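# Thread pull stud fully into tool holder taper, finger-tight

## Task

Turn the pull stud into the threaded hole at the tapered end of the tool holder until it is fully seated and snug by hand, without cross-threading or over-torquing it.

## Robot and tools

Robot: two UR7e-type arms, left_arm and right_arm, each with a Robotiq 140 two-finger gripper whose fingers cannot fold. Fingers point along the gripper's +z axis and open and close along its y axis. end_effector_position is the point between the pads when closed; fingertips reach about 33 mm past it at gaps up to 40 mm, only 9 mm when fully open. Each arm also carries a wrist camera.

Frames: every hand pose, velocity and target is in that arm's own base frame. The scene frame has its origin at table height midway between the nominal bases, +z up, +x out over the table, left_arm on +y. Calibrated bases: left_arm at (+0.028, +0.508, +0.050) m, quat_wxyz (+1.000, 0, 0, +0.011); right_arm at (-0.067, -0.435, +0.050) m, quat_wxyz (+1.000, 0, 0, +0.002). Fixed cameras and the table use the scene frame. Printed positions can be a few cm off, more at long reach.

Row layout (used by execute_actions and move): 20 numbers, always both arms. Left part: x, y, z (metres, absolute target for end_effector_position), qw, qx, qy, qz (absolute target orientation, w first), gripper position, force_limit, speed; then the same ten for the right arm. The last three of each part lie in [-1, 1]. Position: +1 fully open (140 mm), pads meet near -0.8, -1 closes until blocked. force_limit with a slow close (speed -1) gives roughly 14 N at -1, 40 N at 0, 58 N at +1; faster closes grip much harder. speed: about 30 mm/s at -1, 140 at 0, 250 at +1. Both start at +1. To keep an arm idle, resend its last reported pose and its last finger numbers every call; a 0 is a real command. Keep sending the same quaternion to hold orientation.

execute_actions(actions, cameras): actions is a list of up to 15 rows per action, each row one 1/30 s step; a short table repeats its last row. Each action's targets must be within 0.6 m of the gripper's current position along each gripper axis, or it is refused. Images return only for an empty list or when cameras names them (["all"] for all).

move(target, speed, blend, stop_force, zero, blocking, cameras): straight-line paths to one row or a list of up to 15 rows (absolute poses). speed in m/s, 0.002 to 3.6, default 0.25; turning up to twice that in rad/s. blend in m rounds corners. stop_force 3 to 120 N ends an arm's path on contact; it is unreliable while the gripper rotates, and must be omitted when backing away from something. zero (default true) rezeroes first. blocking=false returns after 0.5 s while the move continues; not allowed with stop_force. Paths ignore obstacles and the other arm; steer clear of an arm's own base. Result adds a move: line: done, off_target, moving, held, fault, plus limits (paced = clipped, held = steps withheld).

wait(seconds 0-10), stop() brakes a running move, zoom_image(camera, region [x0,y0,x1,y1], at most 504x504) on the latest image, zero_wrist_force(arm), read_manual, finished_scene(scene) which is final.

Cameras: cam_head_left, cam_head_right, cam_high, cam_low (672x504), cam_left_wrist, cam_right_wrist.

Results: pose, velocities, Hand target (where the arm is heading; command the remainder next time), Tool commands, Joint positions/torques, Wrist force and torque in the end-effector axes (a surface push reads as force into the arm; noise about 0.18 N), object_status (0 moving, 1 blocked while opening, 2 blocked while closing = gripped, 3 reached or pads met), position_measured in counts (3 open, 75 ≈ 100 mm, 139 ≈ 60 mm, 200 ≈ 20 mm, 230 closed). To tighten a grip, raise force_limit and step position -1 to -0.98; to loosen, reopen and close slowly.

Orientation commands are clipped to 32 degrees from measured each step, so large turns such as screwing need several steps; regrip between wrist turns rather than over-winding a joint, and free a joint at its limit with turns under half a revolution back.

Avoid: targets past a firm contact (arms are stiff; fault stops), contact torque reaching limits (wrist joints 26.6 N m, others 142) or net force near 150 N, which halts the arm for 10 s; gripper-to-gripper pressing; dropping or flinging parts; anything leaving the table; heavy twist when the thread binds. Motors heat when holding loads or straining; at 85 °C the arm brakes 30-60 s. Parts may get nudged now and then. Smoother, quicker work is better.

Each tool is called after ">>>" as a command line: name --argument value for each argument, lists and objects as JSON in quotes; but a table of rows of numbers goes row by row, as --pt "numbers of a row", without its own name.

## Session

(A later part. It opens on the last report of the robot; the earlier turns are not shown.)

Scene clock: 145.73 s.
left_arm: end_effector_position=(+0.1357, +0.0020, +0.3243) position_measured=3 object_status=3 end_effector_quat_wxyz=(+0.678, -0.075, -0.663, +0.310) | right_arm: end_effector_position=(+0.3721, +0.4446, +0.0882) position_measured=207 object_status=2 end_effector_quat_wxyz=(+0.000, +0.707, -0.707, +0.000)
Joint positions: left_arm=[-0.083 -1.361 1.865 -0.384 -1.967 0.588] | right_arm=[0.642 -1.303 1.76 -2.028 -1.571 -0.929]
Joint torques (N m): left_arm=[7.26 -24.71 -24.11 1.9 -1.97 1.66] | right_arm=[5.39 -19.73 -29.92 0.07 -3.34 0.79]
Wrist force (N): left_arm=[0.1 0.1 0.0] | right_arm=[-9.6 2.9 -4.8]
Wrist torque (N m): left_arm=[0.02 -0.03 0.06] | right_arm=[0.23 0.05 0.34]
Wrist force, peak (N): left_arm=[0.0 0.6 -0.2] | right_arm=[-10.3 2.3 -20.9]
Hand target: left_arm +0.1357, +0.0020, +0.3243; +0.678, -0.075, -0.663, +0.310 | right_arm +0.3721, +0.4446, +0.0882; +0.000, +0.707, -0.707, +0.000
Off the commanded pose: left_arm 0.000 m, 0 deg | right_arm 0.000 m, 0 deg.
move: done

>>> move --target '[0.1357,0.002,0.3243,0.678,-0.075,-0.663,0.310,1,1,1,0.3721,0.4446,0.0876,0,-0.2588,-0.9659,0,-1,0.5,-1]' --speed 0.4

>>> move --pt "0.1357 0.002 0.3243 0.678 -0.075 -0.663 0.310 1 1 1 0.3721 0.4446 0.0869 0 -0.9659 -0.2588 0 -1 0.5 -1" --pt "0.1357 0.002 0.3243 0.678 -0.075 -0.663 0.310 1 1 1 0.3721 0.4446 0.0862 0 0.7071 -0.7071 0 -1 0.5 -1" --speed 0.5 --cameras '["cam_low","cam_right_wrist"]'

>>> zoom_image --camera "cam_low" --region '[470, 210, 530, 270]'

>>> zoom_image --camera "cam_right_wrist" --region '[280, 140, 440, 300]'

Scene clock: 160.47 s.
left_arm: end_effector_position=(+0.1357, +0.0020, +0.3243) position_measured=3 object_status=3 end_effector_quat_wxyz=(+0.678, -0.075, -0.663, +0.310) | right_arm: end_effector_position=(+0.3721, +0.4446, +0.0876) position_measured=207 object_status=2 end_effector_quat_wxyz=(+0.000, +0.259, +0.966, +0.000)
Joint positions: left_arm=[-0.083 -1.361 1.865 -0.384 -1.967 0.588] | right_arm=[0.642 -1.302 1.761 -2.029 -1.571 1.165]
Joint torques (N m): left_arm=[7.17 -24 -23.94 2.08 -1.94 1.57] | right_arm=[15.47 -7.03 -22.95 -2.89 3.4 0.66]
Wrist force (N): left_arm=[-0.1 0.0 0.0] | right_arm=[-12.5 -12.6 -31.9]
Wrist torque (N m): left_arm=[-0.01 0.01 0.05] | right_arm=[0.91 0.20 0.33]
Wrist force, peak (N): left_arm=[0.6 0.4 -0.2] | right_arm=[-12.2 -11.4 -33.6]
Hand target: left_arm +0.1357, +0.0020, +0.3243; +0.678, -0.075, -0.663, +0.310 | right_arm +0.3721, +0.4446, +0.0876; +0.000, +0.259, +0.966, +0.000
Off the commanded pose: left_arm 0.000 m, 0 deg | right_arm 0.000 m, 0 deg.
move: done

Scene clock: 165.53 s.
left_arm: end_effector_position=(+0.1357, +0.0020, +0.3243) position_measured=3 object_status=3 end_effector_quat_wxyz=(+0.678, -0.075, -0.663, +0.310) | right_arm: end_effector_position=(+0.3721, +0.4446, +0.0862) position_measured=207 object_status=2 end_effector_quat_wxyz=(+0.000, +0.707, -0.707, +0.000)
Joint positions: left_arm=[-0.083 -1.361 1.865 -0.384 -1.967 0.588] | right_arm=[0.642 -1.301 1.763 -2.033 -1.571 5.354]
Joint torques (N m): left_arm=[6.39 -22.78 -23.91 2.32 -2.06 1.53] | right_arm=[-0.48 7.49 -13.82 -0.57 -4.11 0.9]
Wrist force (N): left_arm=[-0.1 -0.1 0.2] | right_arm=[-2.6 19.4 -58.9]
Wrist torque (N m): left_arm=[-0.01 0.02 0.06] | right_arm=[-0.41 0.06 0.33]
Wrist force, peak (N): left_arm=[-0.3 0.4 0.4] | right_arm=[-44.0 25.4 -81.7]
Hand target: left_arm +0.1357, +0.0020, +0.3243; +0.678, -0.075, -0.663, +0.310 | right_arm +0.3721, +0.4446, +0.0862; +0.000, +0.707, -0.707, +0.000
Off the commanded pose: left_arm 0.000 m, 0 deg | right_arm 0.000 m, 0 deg.
move: done
Images, in order (width x height): cam_low 672x504, cam_right_wrist 672x504.

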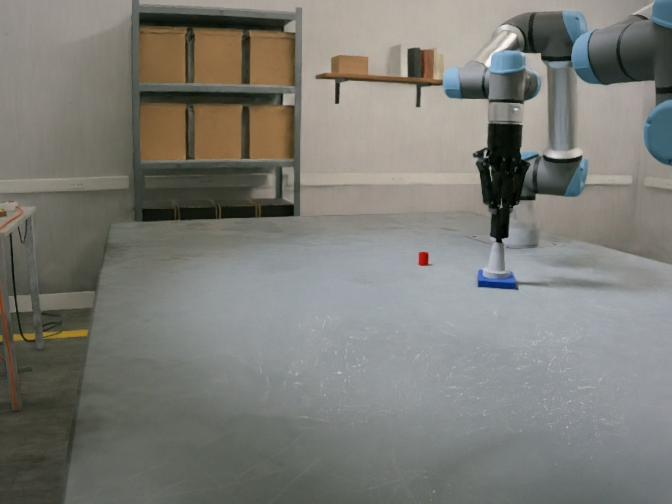

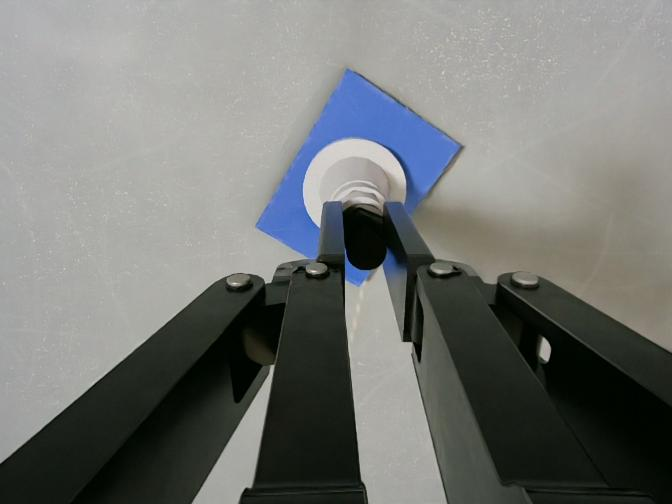

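Scaled by 8.400 from the camera's 672x504 image, which has a finer 960x720 frame.

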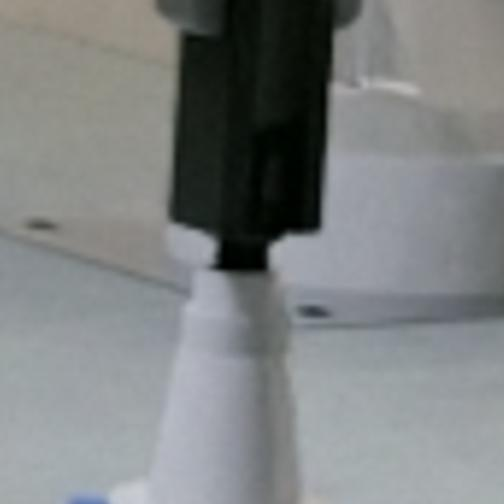

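Scaled by 3.150 from the camera's 672x504 image, which has a finer 960x720 frame.

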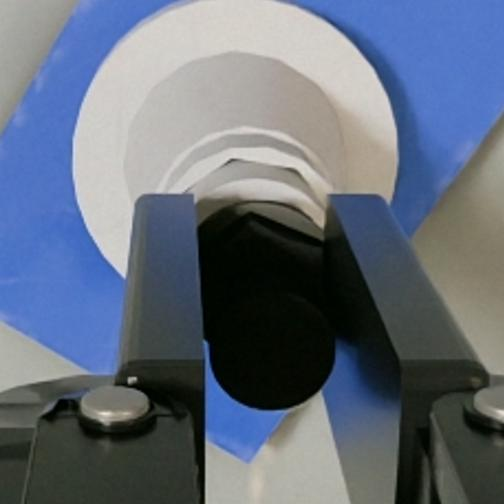

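>>> move --pt "0.1357 0.002 0.3243 0.678 -0.075 -0.663 0.310 1 1 1 0.3721 0.4446 0.096 0 0.7071 -0.7071 0 -1 0.5 -1" --pt "0.1357 0.002 0.3243 0.678 -0.075 -0.663 0.310 1 1 1 0.3721 0.4446 0.096 0 -0.9659 -0.2588 0 -1 0.5 -1" --pt "0.1357 0.002 0.3243 0.678 -0.075 -0.663 0.310 1 1 1 0.3721 0.4446 0.096 0 0.2588 0.9659 0 -1 0.5 -1" --pt "0.1357 0.002 0.3243 0.678 -0.075 -0.663 0.310 1 1 1 0.3721 0.4446 0.096 0 0.7071 -0.7071 0 -1 0.5 -1" --pt "0.1357 0.002 0.3243 0.678 -0.075 -0.663 0.310 1 1 1 0.3721 0.4446 0.096 0 0.9659 0.2588 0 -1 0.5 -1" --pt "0.1357 0.002 0.3243 0.678 -0.075 -0.663 0.310 1 1 1 0.3721 0.4446 0.096 0 0.2588 0.9659 0 -1 0.5 -1" --speed '[0.02,0.8,0.8,0.8,0.8,0.8]' --blend 0.001 --cameras '["cam_right_wrist","cam_low"]'

>>> zoom_image --camera "cam_low" --region '[470, 210, 530, 270]'

>>> move --target '[0.1357,0.002,0.3243,0.678,-0.075,-0.663,0.310,1,1,1,0.3721,0.4446,0.082,0,0.2588,0.9659,0,-1,0.5,-1]' --speed 0.008 --stop_force 4

>>> move --pt "0.1357 0.002 0.3243 0.678 -0.075 -0.663 0.310 1 1 1 0.3721 0.4446 0.094 0 0.2588 0.9659 0 -1 0.5 -1" --pt "0.1357 0.002 0.3243 0.678 -0.075 -0.663 0.310 1 1 1 0.3736 0.4446 0.094 0 0.2588 0.9659 0 -1 0.5 -1" --speed 0.03

>>> move --target '[0.1357,0.002,0.3243,0.678,-0.075,-0.663,0.310,1,1,1,0.3736,0.4446,0.082,0,0.2588,0.9659,0,-1,0.5,-1]' --speed 0.008 --stop_force 4

>>> move --pt "0.1357 0.002 0.3243 0.678 -0.075 -0.663 0.310 1 1 1 0.3736 0.4446 0.094 0 0.2588 0.9659 0 -1 0.5 -1" --pt "0.1357 0.002 0.3243 0.678 -0.075 -0.663 0.310 1 1 1 0.3721 0.4431 0.094 0 0.2588 0.9659 0 -1 0.5 -1" --speed 0.03

>>> move --target '[0.1357,0.002,0.3243,0.678,-0.075,-0.663,0.310,1,1,1,0.3721,0.4431,0.082,0,0.2588,0.9659,0,-1,0.5,-1]' --speed 0.008 --stop_force 4

>>> move --pt "0.1357 0.002 0.3243 0.678 -0.075 -0.663 0.310 1 1 1 0.3721 0.4431 0.094 0 0.2588 0.9659 0 -1 0.5 -1" --pt "0.1357 0.002 0.3243 0.678 -0.075 -0.663 0.310 1 1 1 0.3706 0.4446 0.094 0 0.2588 0.9659 0 -1 0.5 -1" --speed 0.03

>>> move --target '[0.1357,0.002,0.3243,0.678,-0.075,-0.663,0.310,1,1,1,0.3706,0.4446,0.082,0,0.2588,0.9659,0,-1,0.5,-1]' --speed 0.008 --stop_force 4

>>> move --pt "0.1357 0.002 0.3243 0.678 -0.075 -0.663 0.310 1 1 1 0.3706 0.4446 0.094 0 0.2588 0.9659 0 -1 0.5 -1" --pt "0.1357 0.002 0.3243 0.678 -0.075 -0.663 0.310 1 1 1 0.3721 0.4461 0.094 0 0.2588 0.9659 0 -1 0.5 -1" --speed 0.03

>>> move --target '[0.1357,0.002,0.3243,0.678,-0.075,-0.663,0.310,1,1,1,0.3721,0.4461,0.082,0,0.2588,0.9659,0,-1,0.5,-1]' --speed 0.008 --stop_force 4

Scene clock: 208.87 s.
left_arm: end_effector_position=(+0.1357, +0.0020, +0.3243) position_measured=3 object_status=3 end_effector_quat_wxyz=(+0.678, -0.075, -0.663, +0.310) | right_arm: end_effector_position=(+0.3721, +0.4446, +0.0960) position_measured=212 object_status=2 end_effector_quat_wxyz=(+0.000, +0.259, +0.966, +0.000)
Joint positions: left_arm=[-0.083 -1.361 1.865 -0.384 -1.967 0.588] | right_arm=[0.642 -1.311 1.748 -2.008 -1.571 -5.117]
Joint torques (N m): left_arm=[6.35 -21.96 -24.8 2.8 -2.15 1.55] | right_arm=[-8.1 -44.19 -14.69 -0.64 -0.04 -0.69]
Wrist force (N): left_arm=[-0.2 0.1 0.0] | right_arm=[-3.6 -1.6 -8.5]
Wrist torque (N m): left_arm=[0.02 0.04 0.06] | right_arm=[-0.19 0.40 0.22]
Wrist force, peak (N): left_arm=[-0.4 0.5 -0.3] | right_arm=[-2.8 19.5 -58.6]
Hand target: left_arm +0.1357, +0.0020, +0.3243; +0.678, -0.075, -0.663, +0.310 | right_arm +0.3721, +0.4446, +0.0960; +0.000, +0.259, +0.966, +0.000
Off the commanded pose: left_arm 0.000 m, 0 deg | right_arm 0.000 m, 0 deg.
move: done
Images, in order (width x height): cam_low 672x504, cam_right_wrist 672x504.

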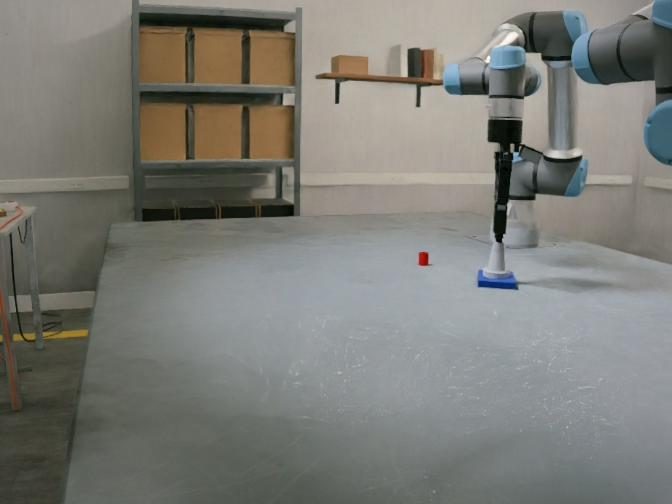

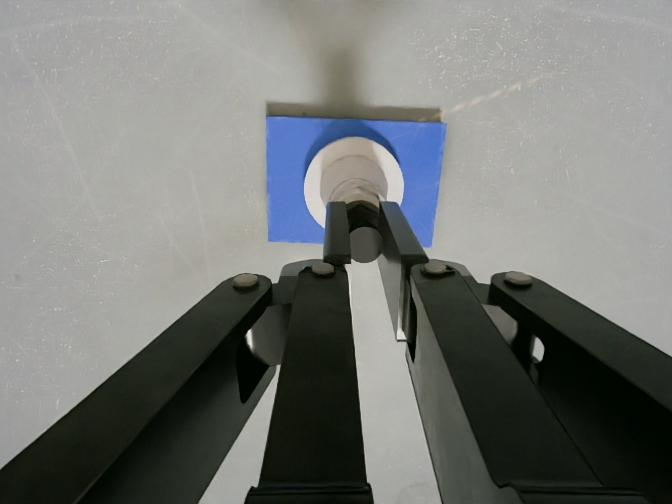

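Scaled by 8.400 from the camera's 672x504 image, which has a finer 960x720 frame.

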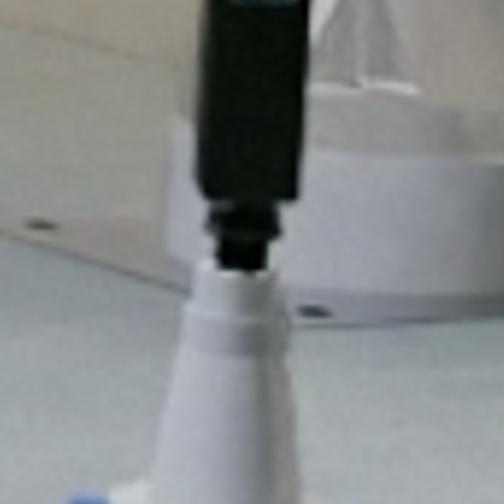

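Scene clock: 209.80 s.
left_arm: end_effector_position=(+0.1357, +0.0020, +0.3243) position_measured=3 object_status=3 end_effector_quat_wxyz=(+0.678, -0.075, -0.663, +0.310) | right_arm: end_effector_position=(+0.3720, +0.4446, +0.0959) position_measured=212 object_status=2 end_effector_quat_wxyz=(+0.000, +0.259, +0.966, +0.000)
Joint positions: left_arm=[-0.083 -1.361 1.865 -0.384 -1.967 0.588] | right_arm=[0.642 -1.311 1.748 -2.008 -1.571 -5.118]
Joint torques (N m): left_arm=[6.36 -22.01 -24.59 2.88 -1.89 1.49] | right_arm=[-7.44 -36.02 -28.1 -0.21 -0.7 0.4]
Wrist force (N): left_arm=[0.1 0.1 0.2] | right_arm=[-4.3 -1.5 -13.2]
Wrist torque (N m): left_arm=[0.03 -0.04 0.06] | right_arm=[-0.22 0.41 0.22]
Wrist force, peak (N): left_arm=[0.4 0.5 -0.1] | right_arm=[-2.4 -3.3 -18.6]
Hand target: left_arm +0.1357, +0.0020, +0.3243; +0.678, -0.075, -0.663, +0.310 | right_arm +0.3720, +0.4446, +0.0959; +0.000, +0.259, +0.966, +0.000
Off the commanded pose: left_arm 0.000 m, 0 deg | right_arm 0.014 m, 0 deg.
move: contact (right_arm)

Scene clock: 210.63 s.
left_arm: end_effector_position=(+0.1357, +0.0020, +0.3243) position_measured=3 object_status=3 end_effector_quat_wxyz=(+0.678, -0.075, -0.663, +0.310) | right_arm: end_effector_position=(+0.3736, +0.4446, +0.0939) position_measured=212 object_status=2 end_effector_quat_wxyz=(+0.000, +0.259, +0.966, +0.000)
Joint positions: left_arm=[-0.083 -1.361 1.865 -0.384 -1.967 0.588] | right_arm=[0.64 -1.306 1.748 -2.012 -1.571 -5.119]
Joint torques (N m): left_arm=[6.87 -21.13 -23.56 2.98 -1.98 1.63] | right_arm=[-1.51 -16.17 -9.35 1.51 -1.61 -0.11]
Wrist force (N): left_arm=[0.0 0.4 -0.1] | right_arm=[0.6 -1.4 -39.8]
Wrist torque (N m): left_arm=[0.09 0.00 0.05] | right_arm=[-0.15 0.37 0.35]
Wrist force, peak (N): left_arm=[-0.2 0.6 0.0] | right_arm=[-4.0 -1.0 -48.5]
Hand target: left_arm +0.1357, +0.0020, +0.3243; +0.678, -0.075, -0.663, +0.310 | right_arm +0.3736, +0.4446, +0.0940; +0.000, +0.259, +0.966, +0.000
Off the commanded pose: left_arm 0.000 m, 0 deg | right_arm 0.000 m, 0 deg.
move: done

Scene clock: 211.83 s.
left_arm: end_effector_position=(+0.1357, +0.0020, +0.3243) position_measured=3 object_status=3 end_effector_quat_wxyz=(+0.678, -0.075, -0.663, +0.310) | right_arm: end_effector_position=(+0.3737, +0.4446, +0.0936) position_measured=212 object_status=2 end_effector_quat_wxyz=(+0.000, +0.259, +0.966, +0.000)
Joint positions: left_arm=[-0.083 -1.361 1.865 -0.384 -1.967 0.588] | right_arm=[0.64 -1.306 1.749 -2.013 -1.571 -5.119]
Joint torques (N m): left_arm=[6.11 -21.46 -24.7 2.89 -2.01 1.51] | right_arm=[-0.73 -28.85 -15.54 2.77 -1.54 -1.12]
Wrist force (N): left_arm=[-0.3 0.0 0.1] | right_arm=[-3.1 1.9 -36.5]
Wrist torque (N m): left_arm=[0.01 0.06 0.06] | right_arm=[-0.28 0.41 0.35]
Wrist force, peak (N): left_arm=[0.0 0.6 -0.3] | right_arm=[0.0 -3.5 -52.1]
Hand target: left_arm +0.1357, +0.0020, +0.3243; +0.678, -0.075, -0.663, +0.310 | right_arm +0.3737, +0.4446, +0.0936; +0.000, +0.259, +0.966, +0.000
Off the commanded pose: left_arm 0.000 m, 0 deg | right_arm 0.012 m, 0 deg.
move: contact (right_arm)

Scene clock: 212.73 s.
left_arm: end_effector_position=(+0.1357, +0.0020, +0.3243) position_measured=3 object_status=3 end_effector_quat_wxyz=(+0.678, -0.075, -0.663, +0.310) | right_arm: end_effector_position=(+0.3720, +0.4431, +0.0941) position_measured=212 object_status=2 end_effector_quat_wxyz=(+0.000, +0.259, +0.966, +0.000)
Joint positions: left_arm=[-0.083 -1.361 1.865 -0.384 -1.967 0.588] | right_arm=[0.64 -1.312 1.755 -2.014 -1.571 -5.12]
Joint torques (N m): left_arm=[5.89 -22.32 -23.51 2.97 -1.94 1.55] | right_arm=[-10.3 -14.78 -23.13 1.74 -1.01 -1.21]
Wrist force (N): left_arm=[-0.1 0.2 -0.3] | right_arm=[-3.7 8.5 -14.2]
Wrist torque (N m): left_arm=[0.04 0.01 0.06] | right_arm=[-0.61 0.42 0.36]
Wrist force, peak (N): left_arm=[-0.2 0.4 0.5] | right_arm=[-3.3 1.7 -36.6]
Hand target: left_arm +0.1357, +0.0020, +0.3243; +0.678, -0.075, -0.663, +0.310 | right_arm +0.3721, +0.4431, +0.0940; +0.000, +0.259, +0.966, +0.000
Off the commanded pose: left_arm 0.000 m, 0 deg | right_arm 0.000 m, 0 deg.
move: done

Scene clock: 213.90 s.
left_arm: end_effector_position=(+0.1357, +0.0020, +0.3243) position_measured=3 object_status=3 end_effector_quat_wxyz=(+0.678, -0.075, -0.663, +0.310) | right_arm: end_effector_position=(+0.3721, +0.4431, +0.0938) position_measured=212 object_status=2 end_effector_quat_wxyz=(+0.000, +0.259, +0.966, +0.000)
Joint positions: left_arm=[-0.083 -1.361 1.865 -0.384 -1.967 0.588] | right_arm=[0.64 -1.311 1.755 -2.015 -1.571 -5.12]
Joint torques (N m): left_arm=[6.12 -22.27 -24.23 2.98 -2.03 1.57] | right_arm=[-4.1 -38.84 -21.97 2.57 -1.03 -1.53]
Wrist force (N): left_arm=[-0.2 0.1 0.3] | right_arm=[-3.1 7.7 -16.2]
Wrist torque (N m): left_arm=[0.01 0.03 0.06] | right_arm=[-0.60 0.42 0.36]
Wrist force, peak (N): left_arm=[0.0 0.4 -0.2] | right_arm=[-3.1 7.3 -27.3]
Hand target: left_arm +0.1357, +0.0020, +0.3243; +0.678, -0.075, -0.663, +0.310 | right_arm +0.3721, +0.4432, +0.0938; +0.000, +0.259, +0.966, +0.000
Off the commanded pose: left_arm 0.000 m, 0 deg | right_arm 0.012 m, 0 deg.
move: contact (right_arm)

Scene clock: 214.77 s.
left_arm: end_effector_position=(+0.1357, +0.0020, +0.3243) position_measured=3 object_status=3 end_effector_quat_wxyz=(+0.678, -0.075, -0.663, +0.310) | right_arm: end_effector_position=(+0.3705, +0.4447, +0.0941) position_measured=212 object_status=2 end_effector_quat_wxyz=(+0.000, +0.259, +0.966, +0.000)
Joint positions: left_arm=[-0.083 -1.361 1.865 -0.384 -1.967 0.588] | right_arm=[0.644 -1.311 1.754 -2.014 -1.571 -5.116]
Joint torques (N m): left_arm=[6.29 -22.25 -23.86 3.09 -2.05 1.49] | right_arm=[-6.16 -16.54 -25.77 -0.26 -0.45 -0.36]
Wrist force (N): left_arm=[0.3 0.3 0.1] | right_arm=[-7.1 2.0 -11.5]
Wrist torque (N m): left_arm=[0.07 -0.06 0.05] | right_arm=[-0.39 0.41 0.22]
Wrist force, peak (N): left_arm=[0.2 0.4 0.3] | right_arm=[-2.8 7.7 -16.3]
Hand target: left_arm +0.1357, +0.0020, +0.3243; +0.678, -0.075, -0.663, +0.310 | right_arm +0.3706, +0.4446, +0.0940; +0.000, +0.259, +0.966, +0.000
Off the commanded pose: left_arm 0.000 m, 0 deg | right_arm 0.000 m, 0 deg.
move: done

Scene clock: 215.93 s.
left_arm: end_effector_position=(+0.1357, +0.0020, +0.3243) position_measured=3 object_status=3 end_effector_quat_wxyz=(+0.678, -0.075, -0.663, +0.310) | right_arm: end_effector_position=(+0.3706, +0.4447, +0.0939) position_measured=212 object_status=2 end_effector_quat_wxyz=(+0.000, +0.259, +0.966, +0.000)
Joint positions: left_arm=[-0.083 -1.361 1.865 -0.384 -1.967 0.588] | right_arm=[0.644 -1.311 1.754 -2.014 -1.571 -5.116]
Joint torques (N m): left_arm=[6.23 -21.82 -24.12 3.12 -2.04 1.47] | right_arm=[7.04 -40.78 -25.53 1.21 -0.28 0.61]
Wrist force (N): left_arm=[0.0 0.0 0.1] | right_arm=[-6.3 2.5 -14.1]
Wrist torque (N m): left_arm=[0.00 0.01 0.06] | right_arm=[-0.42 0.38 0.22]
Wrist force, peak (N): left_arm=[0.0 0.5 0.4] | right_arm=[-4.2 -1.4 -26.8]
Hand target: left_arm +0.1357, +0.0020, +0.3243; +0.678, -0.075, -0.663, +0.310 | right_arm +0.3706, +0.4447, +0.0939; +0.000, +0.259, +0.966, +0.000
Off the commanded pose: left_arm 0.000 m, 0 deg | right_arm 0.012 m, 0 deg.
move: contact (right_arm)

Scene clock: 216.83 s.
left_arm: end_effector_position=(+0.1357, +0.0020, +0.3243) position_measured=3 object_status=3 end_effector_quat_wxyz=(+0.678, -0.075, -0.663, +0.310) | right_arm: end_effector_position=(+0.3722, +0.4461, +0.0940) position_measured=212 object_status=2 end_effector_quat_wxyz=(+0.000, +0.259, +0.966, +0.000)
Joint positions: left_arm=[-0.083 -1.361 1.865 -0.384 -1.967 0.588] | right_arm=[0.644 -1.306 1.747 -2.012 -1.571 -5.116]
Joint torques (N m): left_arm=[5.04 -21.63 -23.77 3.1 -1.96 1.54] | right_arm=[10.26 -34.29 -14.96 -7.49 0.28 1.37]
Wrist force (N): left_arm=[0.0 0.1 0.1] | right_arm=[-4.2 -16.4 -22.4]
Wrist torque (N m): left_arm=[0.02 -0.01 0.06] | right_arm=[0.51 0.43 0.22]
Wrist force, peak (N): left_arm=[-0.1 0.5 0.2] | right_arm=[-4.2 -16.4 -22.4]
Hand target: left_arm +0.1357, +0.0020, +0.3243; +0.678, -0.075, -0.663, +0.310 | right_arm +0.3721, +0.4461, +0.0940; +0.000, +0.259, +0.966, +0.000
Off the commanded pose: left_arm 0.000 m, 0 deg | right_arm 0.000 m, 0 deg.
move: done

Scene clock: 217.77 s.
left_arm: end_effector_position=(+0.1357, +0.0020, +0.3243) position_measured=3 object_status=3 end_effector_quat_wxyz=(+0.678, -0.075, -0.663, +0.310) | right_arm: end_effector_position=(+0.3721, +0.4461, +0.0940) position_measured=212 object_status=2 end_effector_quat_wxyz=(+0.000, +0.259, +0.966, +0.000)
Joint positions: left_arm=[-0.083 -1.361 1.865 -0.384 -1.967 0.588] | right_arm=[0.644 -1.306 1.748 -2.012 -1.571 -5.116]
Joint torques (N m): left_arm=[5.52 -22.03 -24.08 3.06 -2.06 1.44] | right_arm=[3.39 -23.82 -30.98 -4.09 0.85 1.22]
Wrist force (N): left_arm=[0.0 0.3 -0.5] | right_arm=[-4.4 -16.2 -21.9]
Wrist torque (N m): left_arm=[0.06 -0.01 0.06] | right_arm=[0.51 0.36 0.22]
Wrist force, peak (N): left_arm=[0.0 0.3 -0.5] | right_arm=[-3.9 -18.7 -27.8]
Hand target: left_arm +0.1357, +0.0020, +0.3243; +0.678, -0.075, -0.663, +0.310 | right_arm +0.3722, +0.4461, +0.0940; +0.000, +0.259, +0.966, +0.000
Off the commanded pose: left_arm 0.000 m, 0 deg | right_arm 0.012 m, 0 deg.
move: contact (right_arm)

>>> move --pt "0.1357 0.002 0.3243 0.678 -0.075 -0.663 0.310 1 1 1 0.3721 0.4446 0.094 0 0.2588 0.9659 0 -0.4 0.5 -0.5" --speed 0.05 --cameras '["cam_low","cam_right_wrist"]'

>>> zoom_image --camera "cam_low" --region '[450, 190, 550, 280]'

>>> zoom_image --camera "cam_right_wrist" --region '[280, 140, 440, 300]'

Scene clock: 256.93 s.
left_arm: end_effector_position=(+0.1357, +0.0020, +0.3243) position_measured=3 object_status=3 end_effector_quat_wxyz=(+0.678, -0.075, -0.663, +0.310) | right_arm: end_effector_position=(+0.3721, +0.4446, +0.0940) position_measured=179 object_status=3 end_effector_quat_wxyz=(+0.000, +0.259, +0.966, +0.000)
Joint positions: left_arm=[-0.083 -1.361 1.865 -0.384 -1.967 0.588] | right_arm=[0.642 -1.309 1.751 -2.013 -1.571 -5.118]
Joint torques (N m): left_arm=[5.39 -22.1 -24.27 3.27 -1.98 1.6] | right_arm=[-7.15 -46.3 -19.04 -4.13 1.87 -0.97]
Wrist force (N): left_arm=[0.2 0.4 0.0] | right_arm=[-2.9 -2.4 -2.7]
Wrist torque (N m): left_arm=[0.08 -0.04 0.06] | right_arm=[-0.44 0.37 0.34]
Wrist force, peak (N): left_arm=[-0.4 0.4 0.1] | right_arm=[-4.5 -16.4 -22.3]
Hand target: left_arm +0.1357, +0.0020, +0.3243; +0.678, -0.075, -0.663, +0.310 | right_arm +0.3721, +0.4446, +0.0940; +0.000, +0.259, +0.966, +0.000
Off the commanded pose: left_arm 0.000 m, 0 deg | right_arm 0.000 m, 0 deg.
move: done
Images, in order (width x height): cam_low 672x504, cam_right_wrist 672x504.

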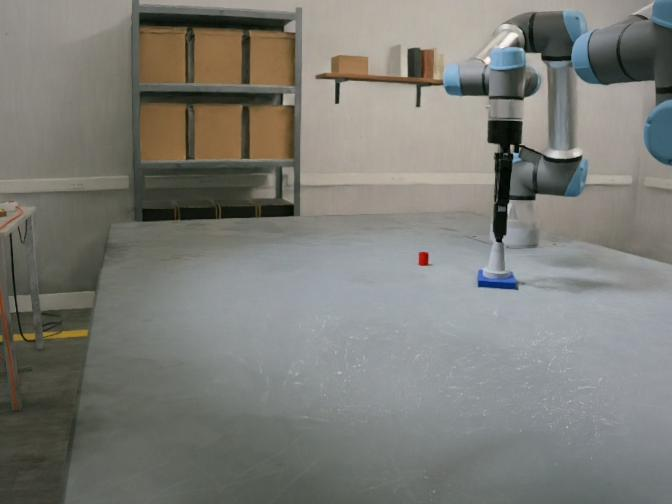

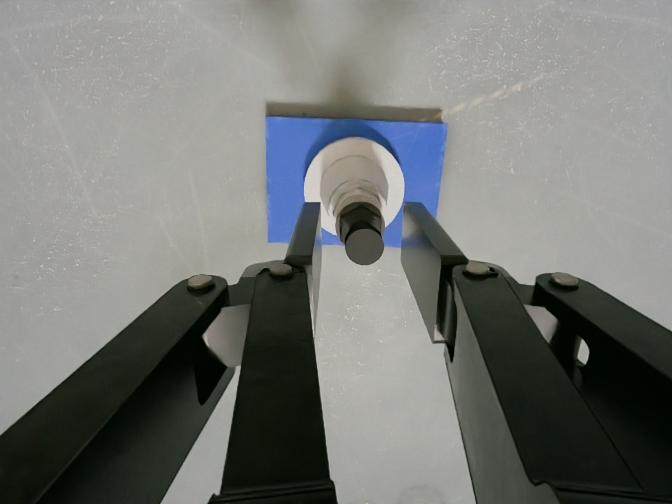

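Scaled by 5.040 from the camera's 672x504 image, which has a finer 960x720 frame.

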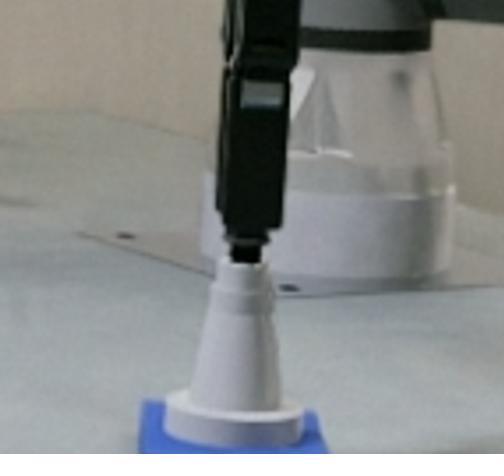

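Scaled by 3.150 from the camera's 672x504 image, which has a finer 960x720 frame.

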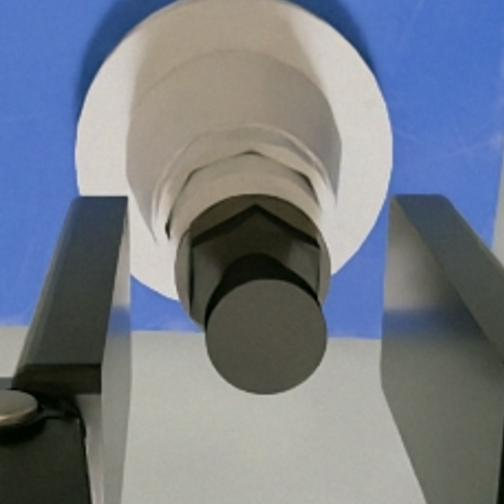

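>>> move --pt "0.1357 0.002 0.3243 0.678 -0.075 -0.663 0.310 1 1 1 0.3721 0.4446 0.0895 0 0.2588 0.9659 0 -0.4 0.5 -0.5" --pt "0.1357 0.002 0.3243 0.678 -0.075 -0.663 0.310 1 1 1 0.3721 0.4446 0.0895 0 0.2588 0.9659 0 -1 0.5 -1" --speed 0.05 --cameras '["cam_low"]'

>>> zoom_image --camera "cam_low" --region '[470, 210, 530, 270]'

Scene clock: 266.07 s.
left_arm: end_effector_position=(+0.1357, +0.0020, +0.3243) position_measured=3 object_status=3 end_effector_quat_wxyz=(+0.678, -0.075, -0.663, +0.310) | right_arm: end_effector_position=(+0.3721, +0.4446, +0.0895) position_measured=208 object_status=0 end_effector_quat_wxyz=(+0.000, +0.259, +0.966, +0.000)
Joint positions: left_arm=[-0.083 -1.361 1.865 -0.384 -1.967 0.588] | right_arm=[0.642 -1.304 1.758 -2.024 -1.571 -5.118]
Joint torques (N m): left_arm=[5.59 -21.48 -23.83 3.38 -2.15 1.6] | right_arm=[6.43 -44.78 -30.53 -1.95 1.46 0.18]
Wrist force (N): left_arm=[0.0 0.2 0.3] | right_arm=[-2.2 -4.7 -7.6]
Wrist torque (N m): left_arm=[0.04 -0.02 0.06] | right_arm=[-0.36 0.36 0.35]
Wrist force, peak (N): left_arm=[0.0 0.5 0.1] | right_arm=[-2.2 -4.8 -8.1]
Hand target: left_arm +0.1357, +0.0020, +0.3243; +0.678, -0.075, -0.663, +0.310 | right_arm +0.3721, +0.4446, +0.0895; +0.000, +0.259, +0.966, +0.000
Off the commanded pose: left_arm 0.000 m, 0 deg | right_arm 0.000 m, 0 deg.
move: done
Images, in order (width x height): cam_low 672x504.

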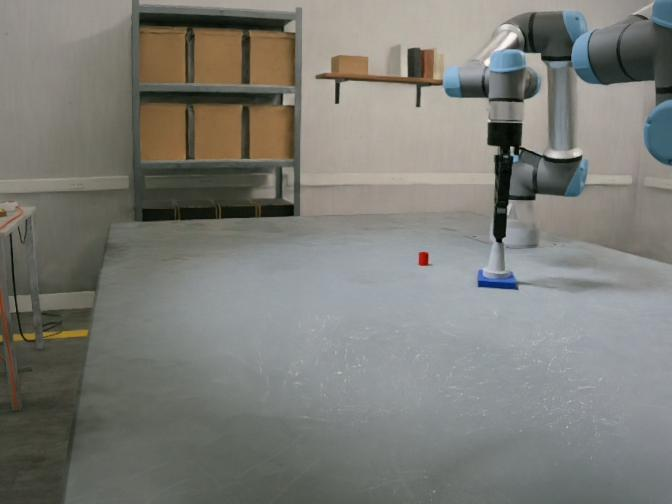

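Scaled by 8.400 from the camera's 672x504 image, which has a finer 960x720 frame.

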